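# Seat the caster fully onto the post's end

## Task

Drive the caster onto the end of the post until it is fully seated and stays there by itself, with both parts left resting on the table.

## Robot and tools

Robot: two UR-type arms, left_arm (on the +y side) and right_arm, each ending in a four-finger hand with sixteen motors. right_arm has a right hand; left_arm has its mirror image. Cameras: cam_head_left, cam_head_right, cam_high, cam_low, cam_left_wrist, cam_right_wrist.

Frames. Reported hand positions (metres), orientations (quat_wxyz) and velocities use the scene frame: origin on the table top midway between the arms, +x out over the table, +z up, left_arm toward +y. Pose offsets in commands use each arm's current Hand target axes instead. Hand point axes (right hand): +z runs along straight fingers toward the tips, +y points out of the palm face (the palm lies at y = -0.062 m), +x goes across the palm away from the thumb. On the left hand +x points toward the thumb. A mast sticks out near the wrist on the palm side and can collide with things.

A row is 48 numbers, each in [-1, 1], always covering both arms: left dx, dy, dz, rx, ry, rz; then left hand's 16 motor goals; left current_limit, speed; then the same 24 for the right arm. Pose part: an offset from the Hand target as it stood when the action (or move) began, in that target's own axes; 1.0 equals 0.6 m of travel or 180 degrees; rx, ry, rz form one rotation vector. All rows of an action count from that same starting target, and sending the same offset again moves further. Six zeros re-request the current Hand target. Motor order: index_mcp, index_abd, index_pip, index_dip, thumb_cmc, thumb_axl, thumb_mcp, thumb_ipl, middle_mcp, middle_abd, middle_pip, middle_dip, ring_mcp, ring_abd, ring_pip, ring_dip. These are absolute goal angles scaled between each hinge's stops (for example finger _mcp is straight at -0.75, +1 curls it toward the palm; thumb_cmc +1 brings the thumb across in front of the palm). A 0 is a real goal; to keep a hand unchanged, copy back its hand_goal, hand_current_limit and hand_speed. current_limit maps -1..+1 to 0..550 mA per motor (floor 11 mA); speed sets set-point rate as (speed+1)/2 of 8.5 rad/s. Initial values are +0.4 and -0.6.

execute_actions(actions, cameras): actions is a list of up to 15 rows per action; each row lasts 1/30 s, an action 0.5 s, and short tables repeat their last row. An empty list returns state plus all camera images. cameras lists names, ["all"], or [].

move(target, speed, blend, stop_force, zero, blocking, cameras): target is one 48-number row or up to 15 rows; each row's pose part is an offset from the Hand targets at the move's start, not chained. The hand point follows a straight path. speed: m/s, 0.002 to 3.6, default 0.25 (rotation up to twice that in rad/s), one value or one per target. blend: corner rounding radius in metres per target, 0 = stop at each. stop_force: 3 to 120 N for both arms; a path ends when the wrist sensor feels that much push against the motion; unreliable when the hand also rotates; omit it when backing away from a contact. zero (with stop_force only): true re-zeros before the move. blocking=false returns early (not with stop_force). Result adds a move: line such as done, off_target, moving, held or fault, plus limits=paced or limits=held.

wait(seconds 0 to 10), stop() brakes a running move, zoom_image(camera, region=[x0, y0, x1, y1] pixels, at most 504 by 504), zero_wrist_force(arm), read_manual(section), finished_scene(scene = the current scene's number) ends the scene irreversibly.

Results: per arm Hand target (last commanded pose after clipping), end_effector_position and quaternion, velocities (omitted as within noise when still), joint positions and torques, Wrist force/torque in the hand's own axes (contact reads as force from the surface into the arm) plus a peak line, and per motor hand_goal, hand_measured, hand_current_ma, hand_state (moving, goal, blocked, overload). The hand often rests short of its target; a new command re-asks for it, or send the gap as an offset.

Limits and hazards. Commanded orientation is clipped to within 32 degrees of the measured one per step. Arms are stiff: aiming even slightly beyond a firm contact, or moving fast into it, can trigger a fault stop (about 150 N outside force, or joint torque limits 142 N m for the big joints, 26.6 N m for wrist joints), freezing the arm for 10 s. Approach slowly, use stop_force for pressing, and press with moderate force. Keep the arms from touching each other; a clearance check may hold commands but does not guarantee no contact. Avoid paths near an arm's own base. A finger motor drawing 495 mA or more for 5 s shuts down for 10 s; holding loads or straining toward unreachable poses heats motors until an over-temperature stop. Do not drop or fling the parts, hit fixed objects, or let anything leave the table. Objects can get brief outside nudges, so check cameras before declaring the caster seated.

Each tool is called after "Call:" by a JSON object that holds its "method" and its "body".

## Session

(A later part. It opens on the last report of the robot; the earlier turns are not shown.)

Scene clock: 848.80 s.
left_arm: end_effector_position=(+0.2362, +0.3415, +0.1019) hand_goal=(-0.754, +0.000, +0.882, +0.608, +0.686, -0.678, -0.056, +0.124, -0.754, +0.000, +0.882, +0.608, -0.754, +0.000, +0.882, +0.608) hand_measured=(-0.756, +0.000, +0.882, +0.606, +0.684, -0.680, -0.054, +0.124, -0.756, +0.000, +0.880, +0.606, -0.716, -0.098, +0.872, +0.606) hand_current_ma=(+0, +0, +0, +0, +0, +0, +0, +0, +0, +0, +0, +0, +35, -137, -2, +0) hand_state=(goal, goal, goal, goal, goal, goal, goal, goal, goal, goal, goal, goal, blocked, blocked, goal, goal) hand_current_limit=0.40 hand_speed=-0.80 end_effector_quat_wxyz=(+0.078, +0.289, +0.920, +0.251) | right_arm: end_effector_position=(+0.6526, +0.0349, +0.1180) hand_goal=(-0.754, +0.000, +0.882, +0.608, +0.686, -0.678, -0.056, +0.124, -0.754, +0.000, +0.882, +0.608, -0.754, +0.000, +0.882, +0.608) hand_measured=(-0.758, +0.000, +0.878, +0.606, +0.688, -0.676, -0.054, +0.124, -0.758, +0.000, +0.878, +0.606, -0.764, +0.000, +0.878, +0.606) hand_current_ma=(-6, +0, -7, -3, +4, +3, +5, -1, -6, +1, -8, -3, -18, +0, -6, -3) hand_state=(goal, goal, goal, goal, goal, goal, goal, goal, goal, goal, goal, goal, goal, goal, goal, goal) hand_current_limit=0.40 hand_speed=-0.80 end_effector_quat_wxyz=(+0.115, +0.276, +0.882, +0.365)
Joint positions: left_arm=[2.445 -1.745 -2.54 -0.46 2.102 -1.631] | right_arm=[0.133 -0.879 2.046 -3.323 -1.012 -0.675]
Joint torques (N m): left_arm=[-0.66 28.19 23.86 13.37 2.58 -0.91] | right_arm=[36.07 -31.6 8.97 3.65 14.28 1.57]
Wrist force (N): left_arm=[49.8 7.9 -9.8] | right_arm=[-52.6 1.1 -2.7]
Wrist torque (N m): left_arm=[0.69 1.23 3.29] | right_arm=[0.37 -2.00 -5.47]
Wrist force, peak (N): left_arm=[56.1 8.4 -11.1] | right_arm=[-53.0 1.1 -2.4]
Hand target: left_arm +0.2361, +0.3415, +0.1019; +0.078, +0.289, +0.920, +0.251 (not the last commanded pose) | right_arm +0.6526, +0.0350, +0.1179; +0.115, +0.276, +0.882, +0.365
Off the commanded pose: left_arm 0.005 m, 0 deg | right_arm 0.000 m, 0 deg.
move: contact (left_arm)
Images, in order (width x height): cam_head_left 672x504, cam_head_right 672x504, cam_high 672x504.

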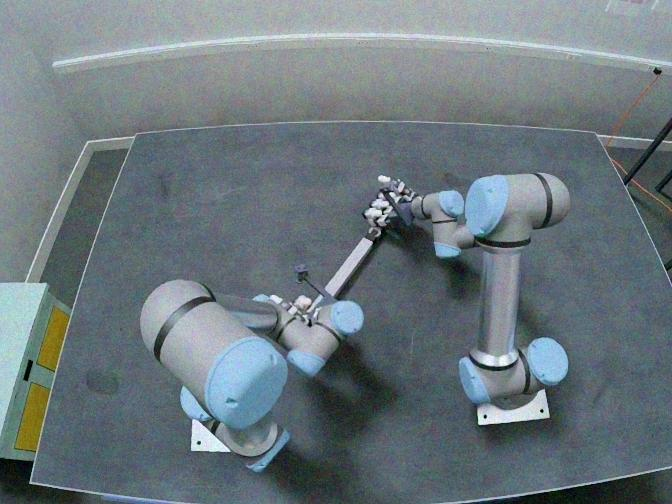

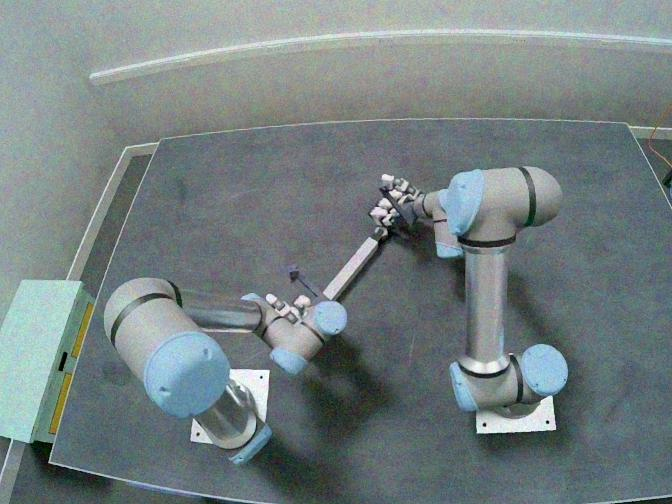

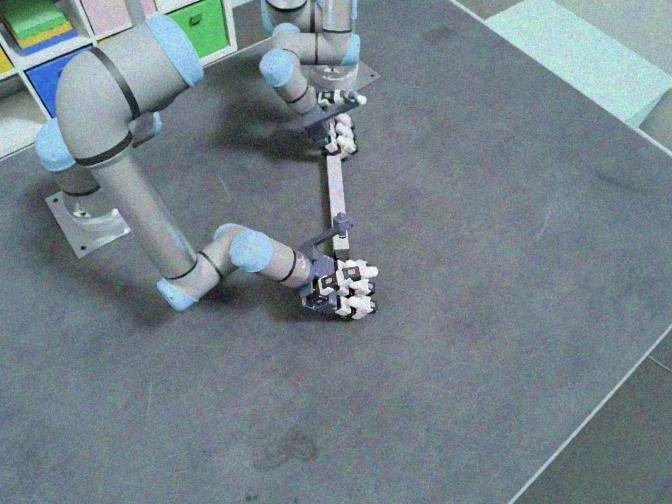

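Call:
{"method": "move", "body": {"target": [-0.015,0,0,0,0,0,-0.753,0,0.883,0.609,0.686,-0.677,-0.056,0.124,-0.753,0,0.883,0.609,-0.753,0,0.883,0.609,0.4,-0.8, 0,0,0,0,0,0,-0.753,0,0.883,0.609,0.686,-0.677,-0.056,0.124,-0.753,0,0.883,0.609,-0.753,0,0.883,0.609,0.4,-0.8], "speed": 0.006, "stop_force": 62, "zero": false, "cameras": ["cam_head_right","cam_high"]}}

Call:
{"method": "zoom_image", "body": {"camera": "cam_high", "region": [310, 220, 370, 280]}}

Call:
{"method": "zoom_image", "body": {"camera": "cam_head_right", "region": [355, 215, 405, 255]}}

Scene clock: 866.30 s.
left_arm: end_effector_position=(+0.2367, +0.3410, +0.1018) hand_goal=(-0.754, +0.000, +0.882, +0.608, +0.686, -0.678, -0.056, +0.124, -0.754, +0.000, +0.882, +0.608, -0.754, +0.000, +0.882, +0.608) hand_measured=(-0.756, +0.000, +0.882, +0.606, +0.684, -0.680, -0.054, +0.124, -0.756, +0.000, +0.880, +0.606, -0.710, -0.114, +0.872, +0.606) hand_current_ma=(+0, +0, +0, +0, +0, +0, +0, +0, +0, +0, +0, +0, +44, -178, -3, +0) hand_state=(goal, goal, goal, goal, goal, goal, goal, goal, goal, goal, goal, goal, blocked, blocked, goal, goal) hand_current_limit=0.40 hand_speed=-0.80 end_effector_quat_wxyz=(+0.078, +0.289, +0.920, +0.251) | right_arm: end_effector_position=(+0.6526, +0.0350, +0.1179) hand_goal=(-0.754, +0.000, +0.882, +0.608, +0.686, -0.678, -0.056, +0.124, -0.754, +0.000, +0.882, +0.608, -0.754, +0.000, +0.882, +0.608) hand_measured=(-0.758, +0.000, +0.878, +0.606, +0.688, -0.676, -0.054, +0.124, -0.758, +0.000, +0.878, +0.606, -0.764, +0.000, +0.878, +0.606) hand_current_ma=(-6, +0, -7, -3, +4, +3, +5, -1, -6, +1, -8, -3, -21, +0, -6, -3) hand_state=(goal, goal, goal, goal, goal, goal, goal, goal, goal, goal, goal, goal, goal, goal, goal, goal) hand_current_limit=0.40 hand_speed=-0.80 end_effector_quat_wxyz=(+0.115, +0.276, +0.882, +0.365)
Joint positions: left_arm=[2.445 -1.746 -2.538 -0.461 2.102 -1.631] | right_arm=[0.133 -0.879 2.046 -3.323 -1.012 -0.675]
Joint torques (N m): left_arm=[-1 28.55 27.59 14.96 2.4 -1.1] | right_arm=[42.12 -31.14 6.65 5.05 14.48 1.54]
Wrist force (N): left_arm=[56.3 8.6 -12.0] | right_arm=[-59.8 1.2 -3.4]
Wrist torque (N m): left_arm=[0.86 1.29 3.74] | right_arm=[0.44 -2.24 -6.22]
Wrist force, peak (N): left_arm=[63.6 9.1 -13.3] | right_arm=[-60.1 1.2 -3.8]
Hand target: left_arm +0.2367, +0.3410, +0.1019; +0.078, +0.289, +0.920, +0.251 (not the last commanded pose) | right_arm +0.6526, +0.0350, +0.1179; +0.115, +0.276, +0.882, +0.365
Off the commanded pose: left_arm 0.008 m, 0 deg | right_arm 0.000 m, 0 deg.
move: contact (left_arm)
Images, in order (width x height): cam_head_right 672x504, cam_high 672x504.

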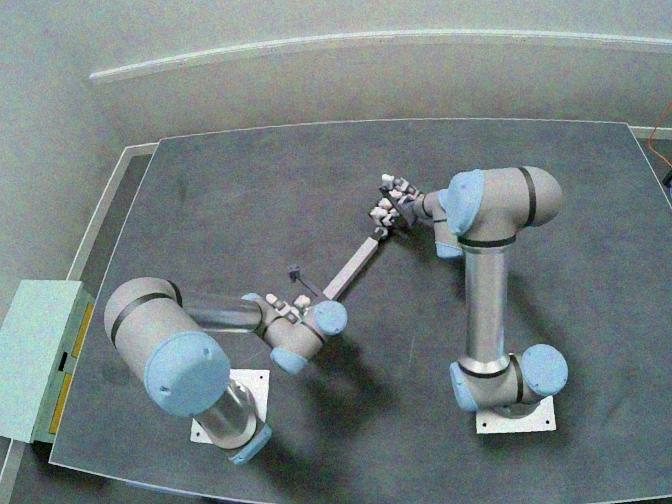

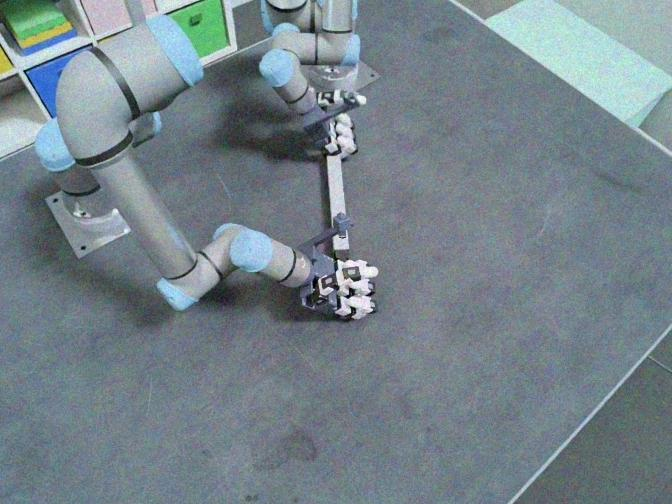

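Scaled by 8.400 from the camera's 672x504 image, which has a finer 960x720 frame.

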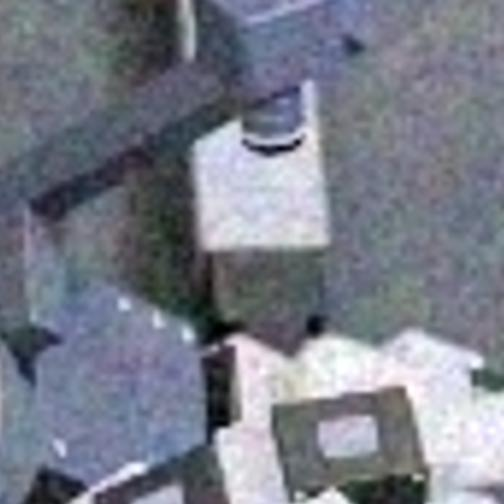

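Scaled by 10.080 from the camera's 672x504 image, which has a finer 960x720 frame.

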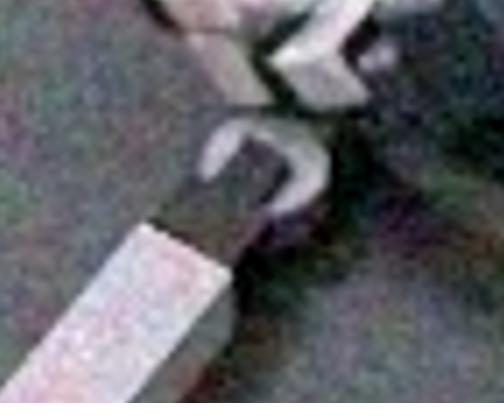

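Call:
{"method": "move", "body": {"target": [[0.075,0,0,0,0,0,-0.753,0,0.883,0.609,0.686,-0.677,-0.056,0.124,-0.753,0,0.883,0.609,-0.753,0,0.883,0.609,0.4,-0.8, -0.09,0,0,0,0,0,-0.753,0,0.883,0.609,0.686,-0.677,-0.056,0.124,-0.753,0,0.883,0.609,-0.753,0,0.883,0.609,0.4,-0.8],[0.075,0.083,-0.144,0,0,0,-0.753,0,0.883,0.609,0.686,-0.677,-0.056,0.124,-0.753,0,0.883,0.609,-0.753,0,0.883,0.609,0.4,-0.8, -0.12,0.118,-0.118,0,0,0,-0.753,0,0.883,0.609,0.686,-0.677,-0.056,0.124,-0.753,0,0.883,0.609,-0.753,0,0.883,0.609,0.4,-0.8]], "speed": [0.05,0.15], "blend": [0.01,0], "cameras": ["cam_head_left","cam_head_right","cam_high","cam_low"]}}

Call:
{"method": "zoom_image", "body": {"camera": "cam_high", "region": [310, 220, 370, 280]}}

Call:
{"method": "zoom_image", "body": {"camera": "cam_head_left", "region": [350, 215, 400, 255]}}

Call:
{"method": "zoom_image", "body": {"camera": "cam_head_right", "region": [300, 215, 400, 325]}}

Scene clock: 880.47 s.
left_arm: end_effector_position=(+0.1995, +0.3659, +0.2016) hand_goal=(-0.754, +0.000, +0.882, +0.608, +0.686, -0.678, -0.056, +0.124, -0.754, +0.000, +0.882, +0.608, -0.754, +0.000, +0.882, +0.608) hand_measured=(-0.756, +0.000, +0.882, +0.606, +0.684, -0.680, -0.054, +0.124, -0.756, +0.000, +0.880, +0.606, -0.756, -0.004, +0.878, +0.606) hand_current_ma=(+0, +0, +0, +0, +0, +0, +0, +0, +0, +0, +0, +0, +0, +0, -1, +0) hand_state=(goal, goal, goal, goal, goal, goal, goal, goal, goal, goal, goal, goal, goal, goal, goal, goal) hand_current_limit=0.40 hand_speed=-0.80 end_effector_quat_wxyz=(+0.078, +0.289, +0.920, +0.251) | right_arm: end_effector_position=(+0.7117, -0.0061, +0.2181) hand_goal=(-0.754, +0.000, +0.882, +0.608, +0.686, -0.678, -0.056, +0.124, -0.754, +0.000, +0.882, +0.608, -0.754, +0.000, +0.882, +0.608) hand_measured=(-0.758, +0.000, +0.878, +0.606, +0.688, -0.676, -0.054, +0.124, -0.758, +0.000, +0.878, +0.606, -0.762, +0.000, +0.878, +0.606) hand_current_ma=(-6, +0, -7, -3, +4, +3, +5, -1, -6, +1, -8, -3, -17, +0, -6, -3) hand_state=(goal, goal, goal, goal, goal, goal, goal, goal, goal, goal, goal, goal, goal, goal, goal, goal) hand_current_limit=0.40 hand_speed=-0.80 end_effector_quat_wxyz=(+0.115, +0.276, +0.882, +0.365)
Joint positions: left_arm=[2.434 -1.31 -2.518 -0.923 2.102 -1.644] | right_arm=[0.047 -1.049 1.911 -2.971 -0.967 -0.762]
Joint torques (N m): left_arm=[-8.52 13.82 32.13 0.79 -1.16 -2.05] | right_arm=[-7.4 -55.25 -33.13 -0.94 2.38 -1.96]
Wrist force (N): left_arm=[-0.6 2.0 -0.8] | right_arm=[-1.5 1.0 0.0]
Wrist torque (N m): left_arm=[0.19 0.25 -0.06] | right_arm=[0.13 0.14 -0.13]
Wrist force, peak (N): left_arm=[56.5 8.7 -12.1] | right_arm=[-60.1 1.5 -3.6]
Hand target: left_arm +0.1995, +0.3658, +0.2017; +0.078, +0.289, +0.920, +0.251 | right_arm +0.7117, -0.0061, +0.2181; +0.115, +0.276, +0.882, +0.365
Off the commanded pose: left_arm 0.000 m, 0 deg | right_arm 0.000 m, 0 deg.
move: done
Images, in order (width x height): cam_head_left 672x504, cam_head_right 672x504, cam_high 672x504, cam_low 672x504.

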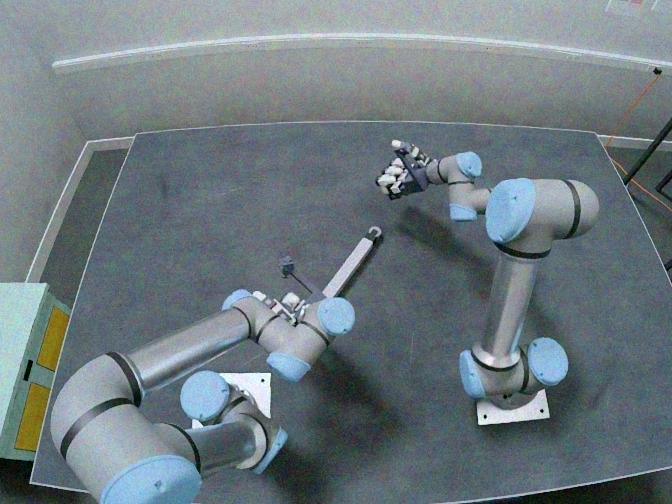

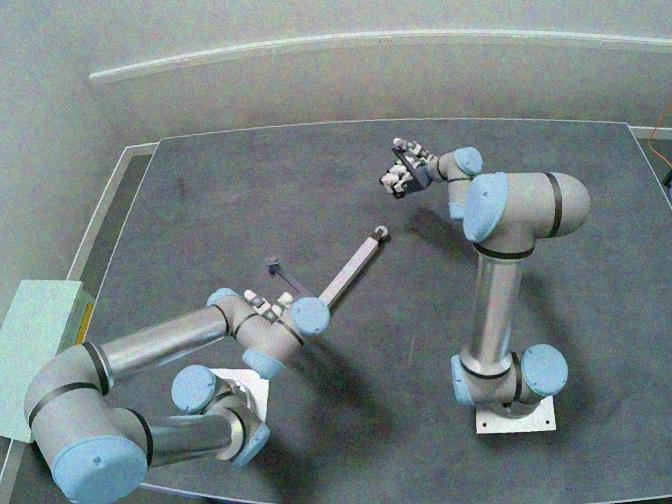

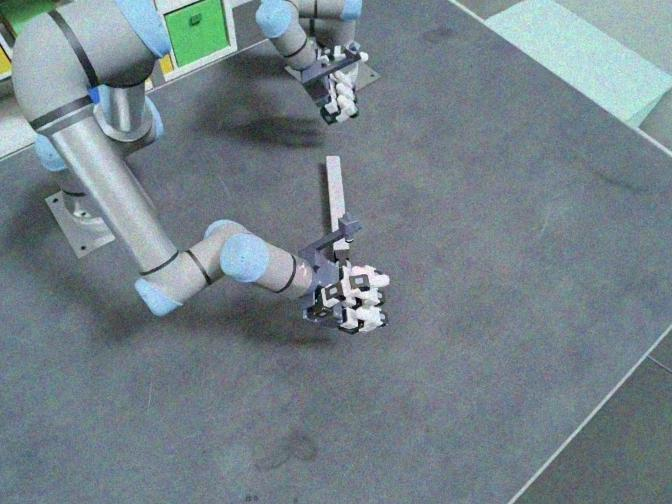

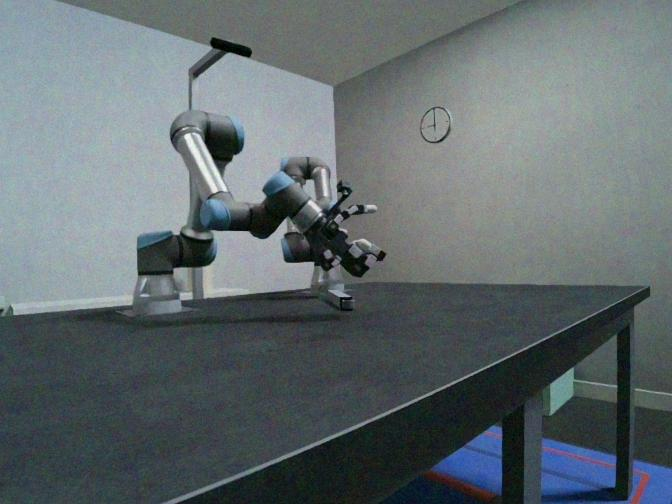

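Scaled by 8.400 from the camera's 672x504 image, which has a finer 960x720 frame.

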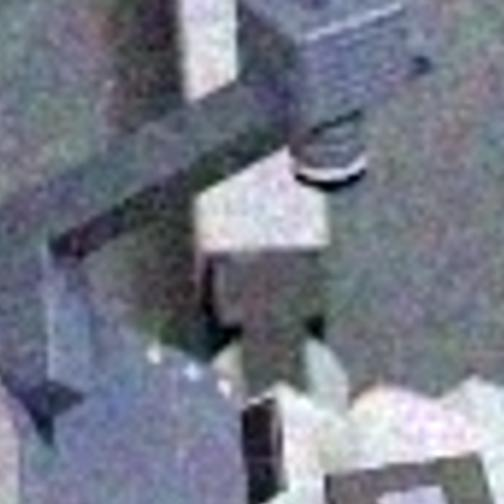

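Scaled by 10.080 from the camera's 672x504 image, which has a finer 960x720 frame.

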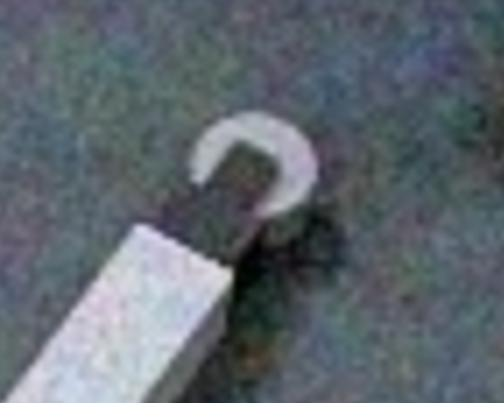

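Scaled by 4.582 from the camera's 672x504 image, which has a finer 960x720 frame.

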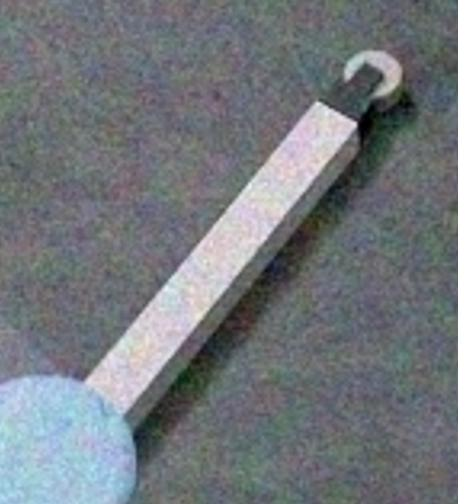

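Call:
{"method": "finished_scene", "body": {"scene": 2}}

The scene is finished: the task was done.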